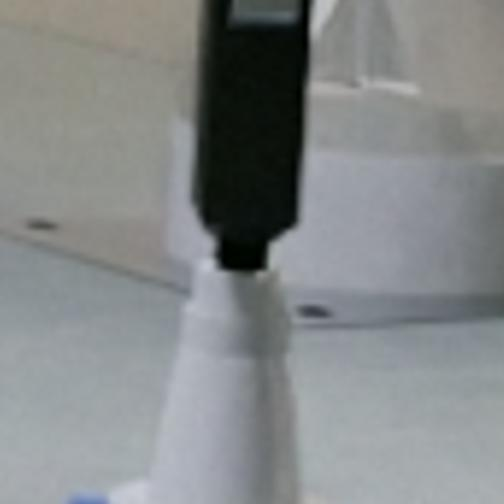

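>>> zero_wrist_force --arm "right_arm"

>>> move --pt "0.1357 0.002 0.3243 0.678 -0.075 -0.663 0.310 1 1 1 0.3721 0.4446 0.0892 0 0.7071 0.7071 0 -1 0.5 -1" --pt "0.1357 0.002 0.3243 0.678 -0.075 -0.663 0.310 1 1 1 0.3721 0.4446 0.0888 0 0.9659 0.2588 0 -1 0.5 -1" --speed 0.3

>>> move --pt "0.1357 0.002 0.3243 0.678 -0.075 -0.663 0.310 1 1 1 0.3721 0.4446 0.0881 0 0.7071 -0.7071 0 -1 0.5 -1" --speed 0.3

Wrist force sensor zeroed.

Scene clock: 276.90 s.
left_arm: end_effector_position=(+0.1357, +0.0020, +0.3243) position_measured=3 object_status=3 end_effector_quat_wxyz=(+0.678, -0.075, -0.663, +0.310) | right_arm: end_effector_position=(+0.3721, +0.4446, +0.0888) position_measured=208 object_status=2 end_effector_quat_wxyz=(+0.000, +0.966, +0.259, +0.000)
Joint positions: left_arm=[-0.083 -1.361 1.865 -0.384 -1.967 0.588] | right_arm=[0.642 -1.303 1.759 -2.026 -1.571 -3.023]
Joint torques (N m): left_arm=[5.15 -22 -24.38 3.61 -1.96 1.59] | right_arm=[10.43 -4.69 -23.55 -5.64 0.44 0.8]
Wrist force (N, zeroed by zero_wrist_force on right_arm): left_arm=[-0.2 0.0 0.0] | right_arm=[-16.8 11.2 -30.2]
Wrist torque (N m, zeroed by zero_wrist_force on right_arm): left_arm=[-0.01 0.03 0.06] | right_arm=[-0.40 0.16 -0.07]
Wrist force, peak (N, zeroed by zero_wrist_force on right_arm): left_arm=[-0.2 0.6 0.0] | right_arm=[-16.8 11.2 -30.2]
Hand target: left_arm +0.1357, +0.0020, +0.3243; +0.678, -0.075, -0.663, +0.310 | right_arm +0.3721, +0.4446, +0.0888; +0.000, +0.966, +0.259, +0.000
Off the commanded pose: left_arm 0.000 m, 0 deg | right_arm 0.000 m, 0 deg.
move: done

Scene clock: 280.90 s.
left_arm: end_effector_position=(+0.1357, +0.0020, +0.3243) position_measured=3 object_status=3 end_effector_quat_wxyz=(+0.678, -0.075, -0.663, +0.310) | right_arm: end_effector_position=(+0.3721, +0.4446, +0.0881) position_measured=208 object_status=2 end_effector_quat_wxyz=(+0.000, +0.707, -0.707, +0.000)
Joint positions: left_arm=[-0.083 -1.361 1.865 -0.384 -1.967 0.588] | right_arm=[0.642 -1.303 1.76 -2.028 -1.571 -0.929]
Joint torques (N m): left_arm=[4.34 -21.63 -23.37 3.94 -2.05 1.56] | right_arm=[5.75 -6.36 -24.65 -5.15 -2.08 0.56]
Wrist force (N, zeroed by zero_wrist_force on right_arm): left_arm=[-0.2 0.3 -0.2] | right_arm=[7.8 14.5 -27.5]
Wrist torque (N m, zeroed by zero_wrist_force on right_arm): left_arm=[0.06 0.05 0.06] | right_arm=[-0.47 -0.09 0.02]
Wrist force, peak (N, zeroed by zero_wrist_force on right_arm): left_arm=[0.0 0.6 -0.1] | right_arm=[-16.4 17.9 -31.5]
Hand target: left_arm +0.1357, +0.0020, +0.3243; +0.678, -0.075, -0.663, +0.310 | right_arm +0.3721, +0.4446, +0.0881; +0.000, +0.707, -0.707, +0.000
Off the commanded pose: left_arm 0.000 m, 0 deg | right_arm 0.000 m, 0 deg.
move: done

>>> move --pt "0.1357 0.002 0.3243 0.678 -0.075 -0.663 0.310 1 1 1 0.3713 0.4436 0.0879 0 0.2588 0.9659 0 -1 0.5 -1" --speed 0.3

>>> move --pt "0.1357 0.002 0.3243 0.678 -0.075 -0.663 0.310 1 1 1 0.3713 0.4436 0.0874 0 0.9659 0.2588 0 -1 0.5 -1" --speed 0.3

Scene clock: 294.80 s.
left_arm: end_effector_position=(+0.1357, +0.0020, +0.3243) position_measured=3 object_status=3 end_effector_quat_wxyz=(+0.678, -0.075, -0.663, +0.310) | right_arm: end_effector_position=(+0.3713, +0.4436, +0.0879) position_measured=208 object_status=2 end_effector_quat_wxyz=(+0.000, +0.259, +0.966, +0.000)
Joint positions: left_arm=[-0.083 -1.361 1.865 -0.384 -1.967 0.588] | right_arm=[0.641 -1.305 1.764 -2.029 -1.571 1.165]
Joint torques (N m): left_arm=[3.68 -21.65 -23.83 4.22 -1.97 1.57] | right_arm=[6.43 -38.6 -22.83 2.73 -4.16 0.64]
Wrist force (N, zeroed by zero_wrist_force on right_arm): left_arm=[-0.2 0.1 -0.1] | right_arm=[-2.1 20.4 11.1]
Wrist torque (N m, zeroed by zero_wrist_force on right_arm): left_arm=[0.01 0.04 0.06] | right_arm=[-0.91 0.23 -0.03]
Wrist force, peak (N, zeroed by zero_wrist_force on right_arm): left_arm=[0.1 0.6 -0.1] | right_arm=[8.2 14.4 -27.8]
Hand target: left_arm +0.1357, +0.0020, +0.3243; +0.678, -0.075, -0.663, +0.310 | right_arm +0.3713, +0.4436, +0.0879; +0.000, +0.259, +0.966, +0.000
Off the commanded pose: left_arm 0.000 m, 0 deg | right_arm 0.000 m, 0 deg.
move: done

Scene clock: 298.80 s.
left_arm: end_effector_position=(+0.1357, +0.0020, +0.3243) position_measured=3 object_status=3 end_effector_quat_wxyz=(+0.678, -0.075, -0.663, +0.310) | right_arm: end_effector_position=(+0.3713, +0.4436, +0.0874) position_measured=208 object_status=2 end_effector_quat_wxyz=(+0.000, +0.966, +0.259, +0.000)
Joint positions: left_arm=[-0.083 -1.361 1.865 -0.384 -1.967 0.588] | right_arm=[0.641 -1.305 1.765 -2.031 -1.571 3.259]
Joint torques (N m): left_arm=[4.51 -21.55 -24.32 4.31 -1.94 1.6] | right_arm=[6.08 -25.8 -27.99 1.59 -4.71 0.8]
Wrist force (N, zeroed by zero_wrist_force on right_arm): left_arm=[0.0 -0.1 0.0] | right_arm=[18.8 -9.3 15.2]
Wrist torque (N m, zeroed by zero_wrist_force on right_arm): left_arm=[-0.03 0.00 0.06] | right_arm=[0.24 0.03 -0.08]
Wrist force, peak (N, zeroed by zero_wrist_force on right_arm): left_arm=[-0.2 0.5 0.0] | right_arm=[22.4 9.4 20.3]
Hand target: left_arm +0.1357, +0.0020, +0.3243; +0.678, -0.075, -0.663, +0.310 | right_arm +0.3713, +0.4436, +0.0874; +0.000, +0.966, +0.259, +0.000
Off the commanded pose: left_arm 0.000 m, 0 deg | right_arm 0.000 m, 0 deg.
move: done

>>> move --pt "0.1357 0.002 0.3243 0.678 -0.075 -0.663 0.310 1 1 1 0.3717 0.4441 0.0862 0 0.7071 -0.7071 0 -1 0.5 -1" --speed 0.3

>>> move --pt "0.1357 0.002 0.3243 0.678 -0.075 -0.663 0.310 1 1 1 0.3717 0.4441 0.0866 0 0.7071 -0.7071 0 -0.4 0.5 -0.5" --pt "0.1357 0.002 0.3243 0.678 -0.075 -0.663 0.310 1 1 1 0.3717 0.4441 0.0866 0 0.9659 0.2588 0 -0.4 0.5 -0.5" --pt "0.1357 0.002 0.3243 0.678 -0.075 -0.663 0.310 1 1 1 0.3717 0.4441 0.0866 0 0.2588 0.9659 0 -0.4 0.5 -0.5" --pt "0.1357 0.002 0.3243 0.678 -0.075 -0.663 0.310 1 1 1 0.3717 0.4441 0.0866 0 0.7071 -0.7071 0 -0.4 0.5 -0.5" --pt "0.1357 0.002 0.3243 0.678 -0.075 -0.663 0.310 1 1 1 0.3717 0.4441 0.0866 0 0.9659 0.2588 0 -0.4 0.5 -0.5" --pt "0.1357 0.002 0.3243 0.678 -0.075 -0.663 0.310 1 1 1 0.3717 0.4441 0.0866 0 0.2588 0.9659 0 -0.4 0.5 -0.5" --speed 0.9 --blend 0.02

>>> move --pt "0.1357 0.002 0.3243 0.678 -0.075 -0.663 0.310 1 1 1 0.3717 0.4441 0.0866 0 0.2588 0.9659 0 -1 0.5 -1" --cameras '["cam_low"]'

>>> zoom_image --camera "cam_low" --region '[470, 210, 530, 270]'

Scene clock: 315.80 s.
left_arm: end_effector_position=(+0.1357, +0.0020, +0.3243) position_measured=3 object_status=3 end_effector_quat_wxyz=(+0.678, -0.075, -0.663, +0.310) | right_arm: end_effector_position=(+0.3717, +0.4441, +0.0862) position_measured=208 object_status=2 end_effector_quat_wxyz=(+0.000, +0.707, -0.707, +0.000)
Joint positions: left_arm=[-0.083 -1.361 1.865 -0.384 -1.967 0.588] | right_arm=[0.642 -1.302 1.764 -2.033 -1.571 5.354]
Joint torques (N m): left_arm=[3.83 -21.02 -24.06 4.65 -2.09 1.55] | right_arm=[4.01 -15.99 -22.56 0.2 -3.24 0.61]
Wrist force (N, zeroed by zero_wrist_force on right_arm): left_arm=[-0.1 -0.1 -0.2] | right_arm=[-10.9 0.4 -7.9]
Wrist torque (N m, zeroed by zero_wrist_force on right_arm): left_arm=[-0.03 0.01 0.06] | right_arm=[-0.07 0.28 0.03]
Wrist force, peak (N, zeroed by zero_wrist_force on right_arm): left_arm=[-0.4 0.4 0.4] | right_arm=[17.0 -8.7 19.2]
Hand target: left_arm +0.1357, +0.0020, +0.3243; +0.678, -0.075, -0.663, +0.310 | right_arm +0.3717, +0.4441, +0.0862; +0.000, +0.707, -0.707, +0.000
Off the commanded pose: left_arm 0.000 m, 0 deg | right_arm 0.000 m, 0 deg.
move: done

Scene clock: 323.07 s.
left_arm: end_effector_position=(+0.1357, +0.0020, +0.3243) position_measured=3 object_status=3 end_effector_quat_wxyz=(+0.678, -0.075, -0.663, +0.310) | right_arm: end_effector_position=(+0.3717, +0.4441, +0.0866) position_measured=179 object_status=3 end_effector_quat_wxyz=(+0.000, +0.259, +0.966, +0.000)
Joint positions: left_arm=[-0.083 -1.361 1.865 -0.384 -1.967 0.588] | right_arm=[0.642 -1.302 1.764 -2.032 -1.571 -5.118]
Joint torques (N m): left_arm=[3.68 -21.03 -23.93 4.85 -1.99 1.6] | right_arm=[-4.63 -47.54 -16.34 -1.54 0.22 -0.69]
Wrist force (N, zeroed by zero_wrist_force on right_arm): left_arm=[-0.2 0.2 0.1] | right_arm=[-1.4 1.9 4.6]
Wrist torque (N m, zeroed by zero_wrist_force on right_arm): left_arm=[0.03 0.04 0.06] | right_arm=[-0.16 0.15 -0.13]
Wrist force, peak (N, zeroed by zero_wrist_force on right_arm): left_arm=[-0.2 0.6 0.4] | right_arm=[-10.5 0.5 -7.9]
Hand target: left_arm +0.1357, +0.0020, +0.3243; +0.678, -0.075, -0.663, +0.310 | right_arm +0.3717, +0.4441, +0.0866; +0.000, +0.259, +0.966, +0.000
Off the commanded pose: left_arm 0.000 m, 0 deg | right_arm 0.000 m, 0 deg.
move: done; blend cut to 0 m at target 1

Scene clock: 324.23 s.
left_arm: end_effector_position=(+0.1357, +0.0020, +0.3243) position_measured=3 object_status=3 end_effector_quat_wxyz=(+0.678, -0.075, -0.663, +0.310) | right_arm: end_effector_position=(+0.3717, +0.4441, +0.0866) position_measured=208 object_status=0 end_effector_quat_wxyz=(+0.000, +0.259, +0.966, +0.000)
Joint positions: left_arm=[-0.083 -1.361 1.865 -0.384 -1.967 0.588] | right_arm=[0.642 -1.303 1.764 -2.032 -1.571 -5.118]
Joint torques (N m): left_arm=[3.5 -22.06 -24.26 4.81 -2.03 1.52] | right_arm=[7.07 -42.73 -18.74 -2.3 -2.13 -1.37]
Wrist force (N, zeroed by zero_wrist_force on right_arm): left_arm=[0.0 0.0 0.2] | right_arm=[-1.2 5.2 -0.6]
Wrist torque (N m, zeroed by zero_wrist_force on right_arm): left_arm=[0.00 -0.01 0.06] | right_arm=[-0.24 0.16 -0.13]
Wrist force, peak (N, zeroed by zero_wrist_force on right_arm): left_arm=[0.2 0.4 0.2] | right_arm=[-1.3 4.8 4.0]
Hand target: left_arm +0.1357, +0.0020, +0.3243; +0.678, -0.075, -0.663, +0.310 | right_arm +0.3717, +0.4441, +0.0866; +0.000, +0.259, +0.966, +0.000
Off the commanded pose: left_arm 0.000 m, 0 deg | right_arm 0.000 m, 0 deg.
move: done
Images, in order (width x height): cam_low 672x504.

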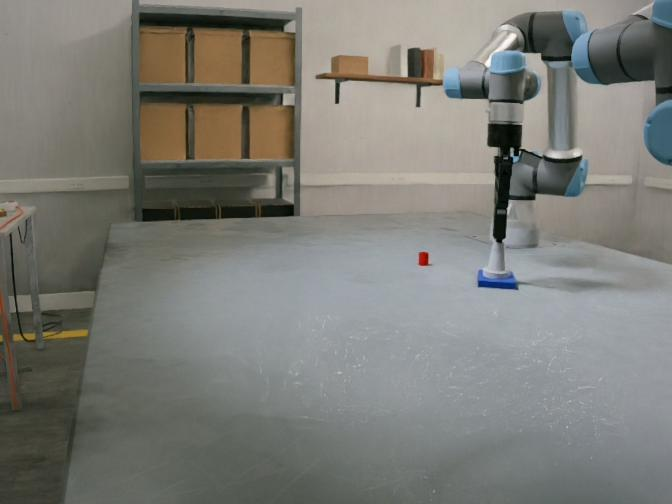

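Scaled by 8.400 from the camera's 672x504 image, which has a finer 960x720 frame.

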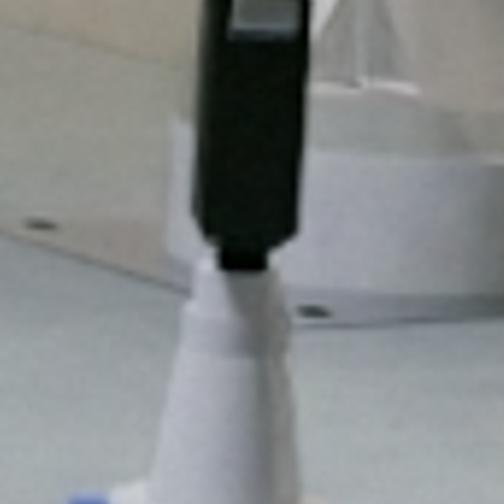

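>>> move --pt "0.1357 0.002 0.3243 0.678 -0.075 -0.663 0.310 1 1 1 0.3717 0.4441 0.0859 0 0.9659 0.2588 0 -1 0.5 -1" --pt "0.1357 0.002 0.3243 0.678 -0.075 -0.663 0.310 1 1 1 0.3717 0.4441 0.0852 0 0.7071 -0.7071 0 -1 0.5 -1" --speed 0.4 --blend 0.02

Scene clock: 336.23 s.
left_arm: end_effector_position=(+0.1357, +0.0020, +0.3243) position_measured=3 object_status=3 end_effector_quat_wxyz=(+0.678, -0.075, -0.663, +0.310) | right_arm: end_effector_position=(+0.3717, +0.4441, +0.0852) position_measured=208 object_status=2 end_effector_quat_wxyz=(+0.000, +0.707, -0.707, +0.000)
Joint positions: left_arm=[-0.083 -1.361 1.865 -0.384 -1.967 0.588] | right_arm=[0.642 -1.301 1.766 -2.036 -1.571 -0.929]
Joint torques (N m): left_arm=[2.91 -21.71 -23.64 4.81 -2 1.53] | right_arm=[7.94 -23.34 -29.32 0.6 -1.8 0.69]
Wrist force (N, zeroed by zero_wrist_force on right_arm): left_arm=[0.1 0.2 0.1] | right_arm=[-9.0 -3.4 7.8]
Wrist torque (N m, zeroed by zero_wrist_force on right_arm): left_arm=[0.04 -0.03 0.07] | right_arm=[0.23 0.12 0.02]
Wrist force, peak (N, zeroed by zero_wrist_force on right_arm): left_arm=[-0.3 0.6 0.1] | right_arm=[-2.4 -8.8 13.3]
Hand target: left_arm +0.1357, +0.0020, +0.3243; +0.678, -0.075, -0.663, +0.310 | right_arm +0.3717, +0.4441, +0.0852; +0.000, +0.707, -0.707, +0.000
Off the commanded pose: left_arm 0.000 m, 0 deg | right_arm 0.000 m, 0 deg.
move: done

Pitch estimate holds. Finishing this stroke, rewinding, and regripping.

>>> move --pt "0.1357 0.002 0.3243 0.678 -0.075 -0.663 0.310 1 1 1 0.3717 0.4441 0.0843 0 0.2588 0.9659 0 -1 0.5 -1" --pt "0.1357 0.002 0.3243 0.678 -0.075 -0.663 0.310 1 1 1 0.3717 0.4441 0.0835 0 0.9659 0.2588 0 -1 0.5 -1" --pt "0.1357 0.002 0.3243 0.678 -0.075 -0.663 0.310 1 1 1 0.3717 0.4441 0.0827 0 0.7071 -0.7071 0 -1 0.5 -1" --speed 0.4 --blend 0.02

>>> move --pt "0.1357 0.002 0.3243 0.678 -0.075 -0.663 0.310 1 1 1 0.3717 0.4441 0.0829 0 0.7071 -0.7071 0 -0.4 0.5 -0.5" --pt "0.1357 0.002 0.3243 0.678 -0.075 -0.663 0.310 1 1 1 0.3717 0.4441 0.0829 0 0.9659 0.2588 0 -0.4 0.5 -0.5" --pt "0.1357 0.002 0.3243 0.678 -0.075 -0.663 0.310 1 1 1 0.3717 0.4441 0.0829 0 0.2588 0.9659 0 -0.4 0.5 -0.5" --pt "0.1357 0.002 0.3243 0.678 -0.075 -0.663 0.310 1 1 1 0.3717 0.4441 0.0829 0 0.7071 -0.7071 0 -0.4 0.5 -0.5" --pt "0.1357 0.002 0.3243 0.678 -0.075 -0.663 0.310 1 1 1 0.3717 0.4441 0.0829 0 0.9659 0.2588 0 -0.4 0.5 -0.5" --pt "0.1357 0.002 0.3243 0.678 -0.075 -0.663 0.310 1 1 1 0.3717 0.4441 0.0829 0 0.2588 0.9659 0 -0.4 0.5 -0.5" --speed 0.9 --blend 0.02

>>> move --pt "0.1357 0.002 0.3243 0.678 -0.075 -0.663 0.310 1 1 1 0.3717 0.4441 0.0829 0 0.2588 0.9659 0 -1 0.5 -1" --cameras '["cam_low"]'

>>> zoom_image --camera "cam_low" --region '[470, 210, 530, 270]'

Scene clock: 358.37 s.
left_arm: end_effector_position=(+0.1357, +0.0020, +0.3243) position_measured=3 object_status=3 end_effector_quat_wxyz=(+0.678, -0.075, -0.663, +0.310) | right_arm: end_effector_position=(+0.3717, +0.4441, +0.0827) position_measured=208 object_status=2 end_effector_quat_wxyz=(+0.000, +0.707, -0.707, +0.000)
Joint positions: left_arm=[-0.083 -1.361 1.865 -0.384 -1.967 0.588] | right_arm=[0.642 -1.298 1.769 -2.042 -1.571 5.354]
Joint torques (N m): left_arm=[2.28 -21.43 -23.69 4.85 -1.97 1.51] | right_arm=[7.23 -18.82 -26.92 0.72 -2.67 0.74]
Wrist force (N, zeroed by zero_wrist_force on right_arm): left_arm=[0.3 0.3 0.3] | right_arm=[-9.9 -1.4 -1.8]
Wrist torque (N m, zeroed by zero_wrist_force on right_arm): left_arm=[0.07 -0.06 0.06] | right_arm=[-0.06 0.28 0.02]
Wrist force, peak (N, zeroed by zero_wrist_force on right_arm): left_arm=[-0.7 -0.2 0.2] | right_arm=[-7.5 -4.8 10.1]
Hand target: left_arm +0.1357, +0.0020, +0.3243; +0.678, -0.075, -0.663, +0.310 | right_arm +0.3717, +0.4441, +0.0827; +0.000, +0.707, -0.707, +0.000
Off the commanded pose: left_arm 0.000 m, 0 deg | right_arm 0.000 m, 0 deg.
move: done

Scene clock: 365.63 s.
left_arm: end_effector_position=(+0.1357, +0.0020, +0.3243) position_measured=3 object_status=3 end_effector_quat_wxyz=(+0.678, -0.075, -0.663, +0.310) | right_arm: end_effector_position=(+0.3717, +0.4441, +0.0829) position_measured=179 object_status=3 end_effector_quat_wxyz=(+0.000, +0.259, +0.966, +0.000)
Joint positions: left_arm=[-0.083 -1.361 1.865 -0.384 -1.967 0.588] | right_arm=[0.642 -1.298 1.769 -2.041 -1.571 -5.118]
Joint torques (N m): left_arm=[2.45 -22.04 -23.9 4.93 -2.16 1.57] | right_arm=[-4.53 -47.65 -16.8 -1.44 0.18 -0.78]
Wrist force (N, zeroed by zero_wrist_force on right_arm): left_arm=[-0.1 -0.1 0.0] | right_arm=[-1.4 1.4 4.3]
Wrist torque (N m, zeroed by zero_wrist_force on right_arm): left_arm=[-0.03 0.02 0.06] | right_arm=[-0.27 0.16 -0.13]
Wrist force, peak (N, zeroed by zero_wrist_force on right_arm): left_arm=[0.0 0.7 0.1] | right_arm=[-9.7 -1.9 -0.5]
Hand target: left_arm +0.1357, +0.0020, +0.3243; +0.678, -0.075, -0.663, +0.310 | right_arm +0.3717, +0.4441, +0.0829; +0.000, +0.259, +0.966, +0.000
Off the commanded pose: left_arm 0.000 m, 0 deg | right_arm 0.000 m, 0 deg.
move: done; blend cut to 0 m at target 1

Scene clock: 366.83 s.
left_arm: end_effector_position=(+0.1357, +0.0020, +0.3243) position_measured=3 object_status=3 end_effector_quat_wxyz=(+0.678, -0.075, -0.663, +0.310) | right_arm: end_effector_position=(+0.3717, +0.4441, +0.0829) position_measured=208 object_status=0 end_effector_quat_wxyz=(+0.000, +0.259, +0.966, +0.000)
Joint positions: left_arm=[-0.083 -1.361 1.865 -0.384 -1.967 0.588] | right_arm=[0.642 -1.299 1.769 -2.041 -1.571 -5.118]
Joint torques (N m): left_arm=[2 -22.32 -23.68 4.77 -2.08 1.55] | right_arm=[7.52 -42.57 -17.85 -2.36 -2.4 -1.41]
Wrist force (N, zeroed by zero_wrist_force on right_arm): left_arm=[0.2 0.4 0.3] | right_arm=[-1.5 5.3 -1.7]
Wrist torque (N m, zeroed by zero_wrist_force on right_arm): left_arm=[0.08 -0.04 0.07] | right_arm=[-0.31 0.21 -0.13]
Wrist force, peak (N, zeroed by zero_wrist_force on right_arm): left_arm=[0.0 0.6 0.2] | right_arm=[-1.3 6.9 4.1]
Hand target: left_arm +0.1357, +0.0020, +0.3243; +0.678, -0.075, -0.663, +0.310 | right_arm +0.3717, +0.4441, +0.0829; +0.000, +0.259, +0.966, +0.000
Off the commanded pose: left_arm 0.000 m, 0 deg | right_arm 0.000 m, 0 deg.
move: done
Images, in order (width x height): cam_low 672x504.

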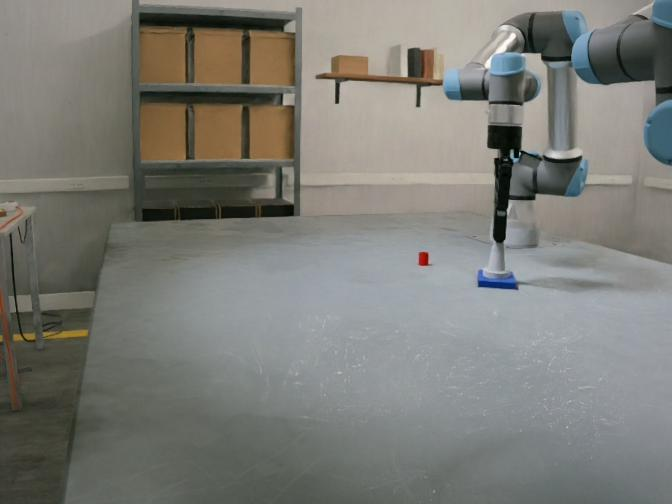

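Scaled by 8.400 from the camera's 672x504 image, which has a finer 960x720 frame.

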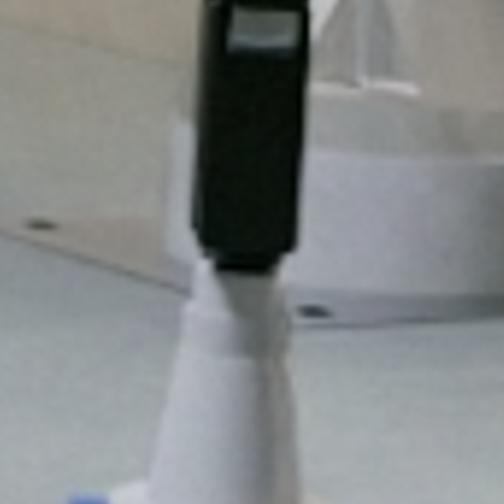

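>>> move --pt "0.1357 0.002 0.3243 0.678 -0.075 -0.663 0.310 1 1 1 0.3717 0.4441 0.0821 0 0.9659 0.2588 0 -1 0.5 -1" --speed 0.3

>>> move --pt "0.1357 0.002 0.3243 0.678 -0.075 -0.663 0.310 1 1 1 0.3717 0.4441 0.0813 0 0.7071 -0.7071 0 -1 0.5 -1" --speed 0.25 --cameras '["cam_low"]'

>>> zoom_image --camera "cam_low" --region '[470, 210, 530, 270]'

Scene clock: 377.13 s.
left_arm: end_effector_position=(+0.1357, +0.0020, +0.3243) position_measured=3 object_status=3 end_effector_quat_wxyz=(+0.678, -0.075, -0.663, +0.310) | right_arm: end_effector_position=(+0.3717, +0.4441, +0.0821) position_measured=208 object_status=2 end_effector_quat_wxyz=(+0.000, +0.966, +0.259, +0.000)
Joint positions: left_arm=[-0.083 -1.361 1.865 -0.384 -1.967 0.588] | right_arm=[0.642 -1.298 1.77 -2.043 -1.571 -3.024]
Joint torques (N m): left_arm=[2.15 -22.29 -23.9 4.78 -2.03 1.45] | right_arm=[5.72 -21.2 -27.03 -0.77 -4.04 0.73]
Wrist force (N, zeroed by zero_wrist_force on right_arm): left_arm=[-0.3 0.2 0.3] | right_arm=[7.3 -5.4 2.9]
Wrist torque (N m, zeroed by zero_wrist_force on right_arm): left_arm=[0.03 0.05 0.06] | right_arm=[0.13 0.10 0.01]
Wrist force, peak (N, zeroed by zero_wrist_force on right_arm): left_arm=[-0.1 0.6 -0.3] | right_arm=[7.3 -5.6 3.0]
Hand target: left_arm +0.1357, +0.0020, +0.3243; +0.678, -0.075, -0.663, +0.310 | right_arm +0.3717, +0.4441, +0.0821; +0.000, +0.966, +0.259, +0.000
Off the commanded pose: left_arm 0.000 m, 0 deg | right_arm 0.000 m, 0 deg.
move: done

Scene clock: 381.80 s.
left_arm: end_effector_position=(+0.1357, +0.0020, +0.3243) position_measured=3 object_status=3 end_effector_quat_wxyz=(+0.678, -0.075, -0.663, +0.310) | right_arm: end_effector_position=(+0.3717, +0.4441, +0.0813) position_measured=208 object_status=2 end_effector_quat_wxyz=(+0.000, +0.707, -0.707, +0.000)
Joint positions: left_arm=[-0.083 -1.361 1.865 -0.384 -1.967 0.588] | right_arm=[0.642 -1.297 1.771 -2.045 -1.571 -0.929]
Joint torques (N m): left_arm=[1.7 -21.98 -23.89 4.85 -1.89 1.6] | right_arm=[7.8 -21.04 -23.19 -0.52 -3 0.43]
Wrist force (N, zeroed by zero_wrist_force on right_arm): left_arm=[0.0 0.2 0.2] | right_arm=[-11.2 -3.4 3.1]
Wrist torque (N m, zeroed by zero_wrist_force on right_arm): left_arm=[0.03 -0.01 0.06] | right_arm=[0.12 0.21 0.00]
Wrist force, peak (N, zeroed by zero_wrist_force on right_arm): left_arm=[-0.4 0.5 0.1] | right_arm=[-2.2 -10.1 9.5]
Hand target: left_arm +0.1357, +0.0020, +0.3243; +0.678, -0.075, -0.663, +0.310 | right_arm +0.3717, +0.4441, +0.0813; +0.000, +0.707, -0.707, +0.000
Off the commanded pose: left_arm 0.000 m, 0 deg | right_arm 0.000 m, 0 deg.
move: done
Images, in order (width x height): cam_low 672x504.

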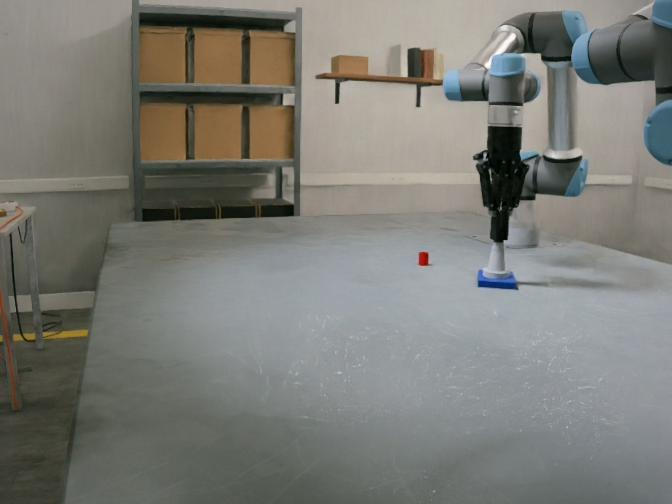

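Scaled by 8.400 from the camera's 672x504 image, which has a finer 960x720 frame.

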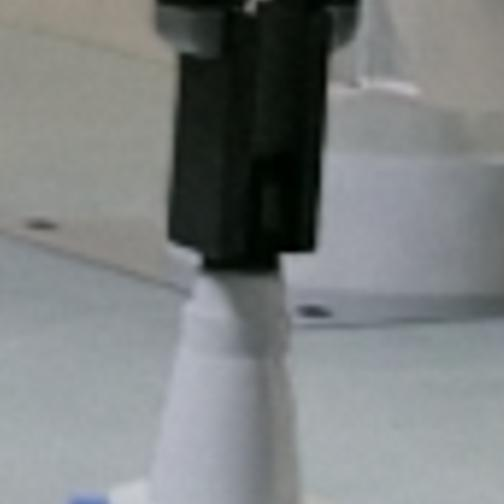

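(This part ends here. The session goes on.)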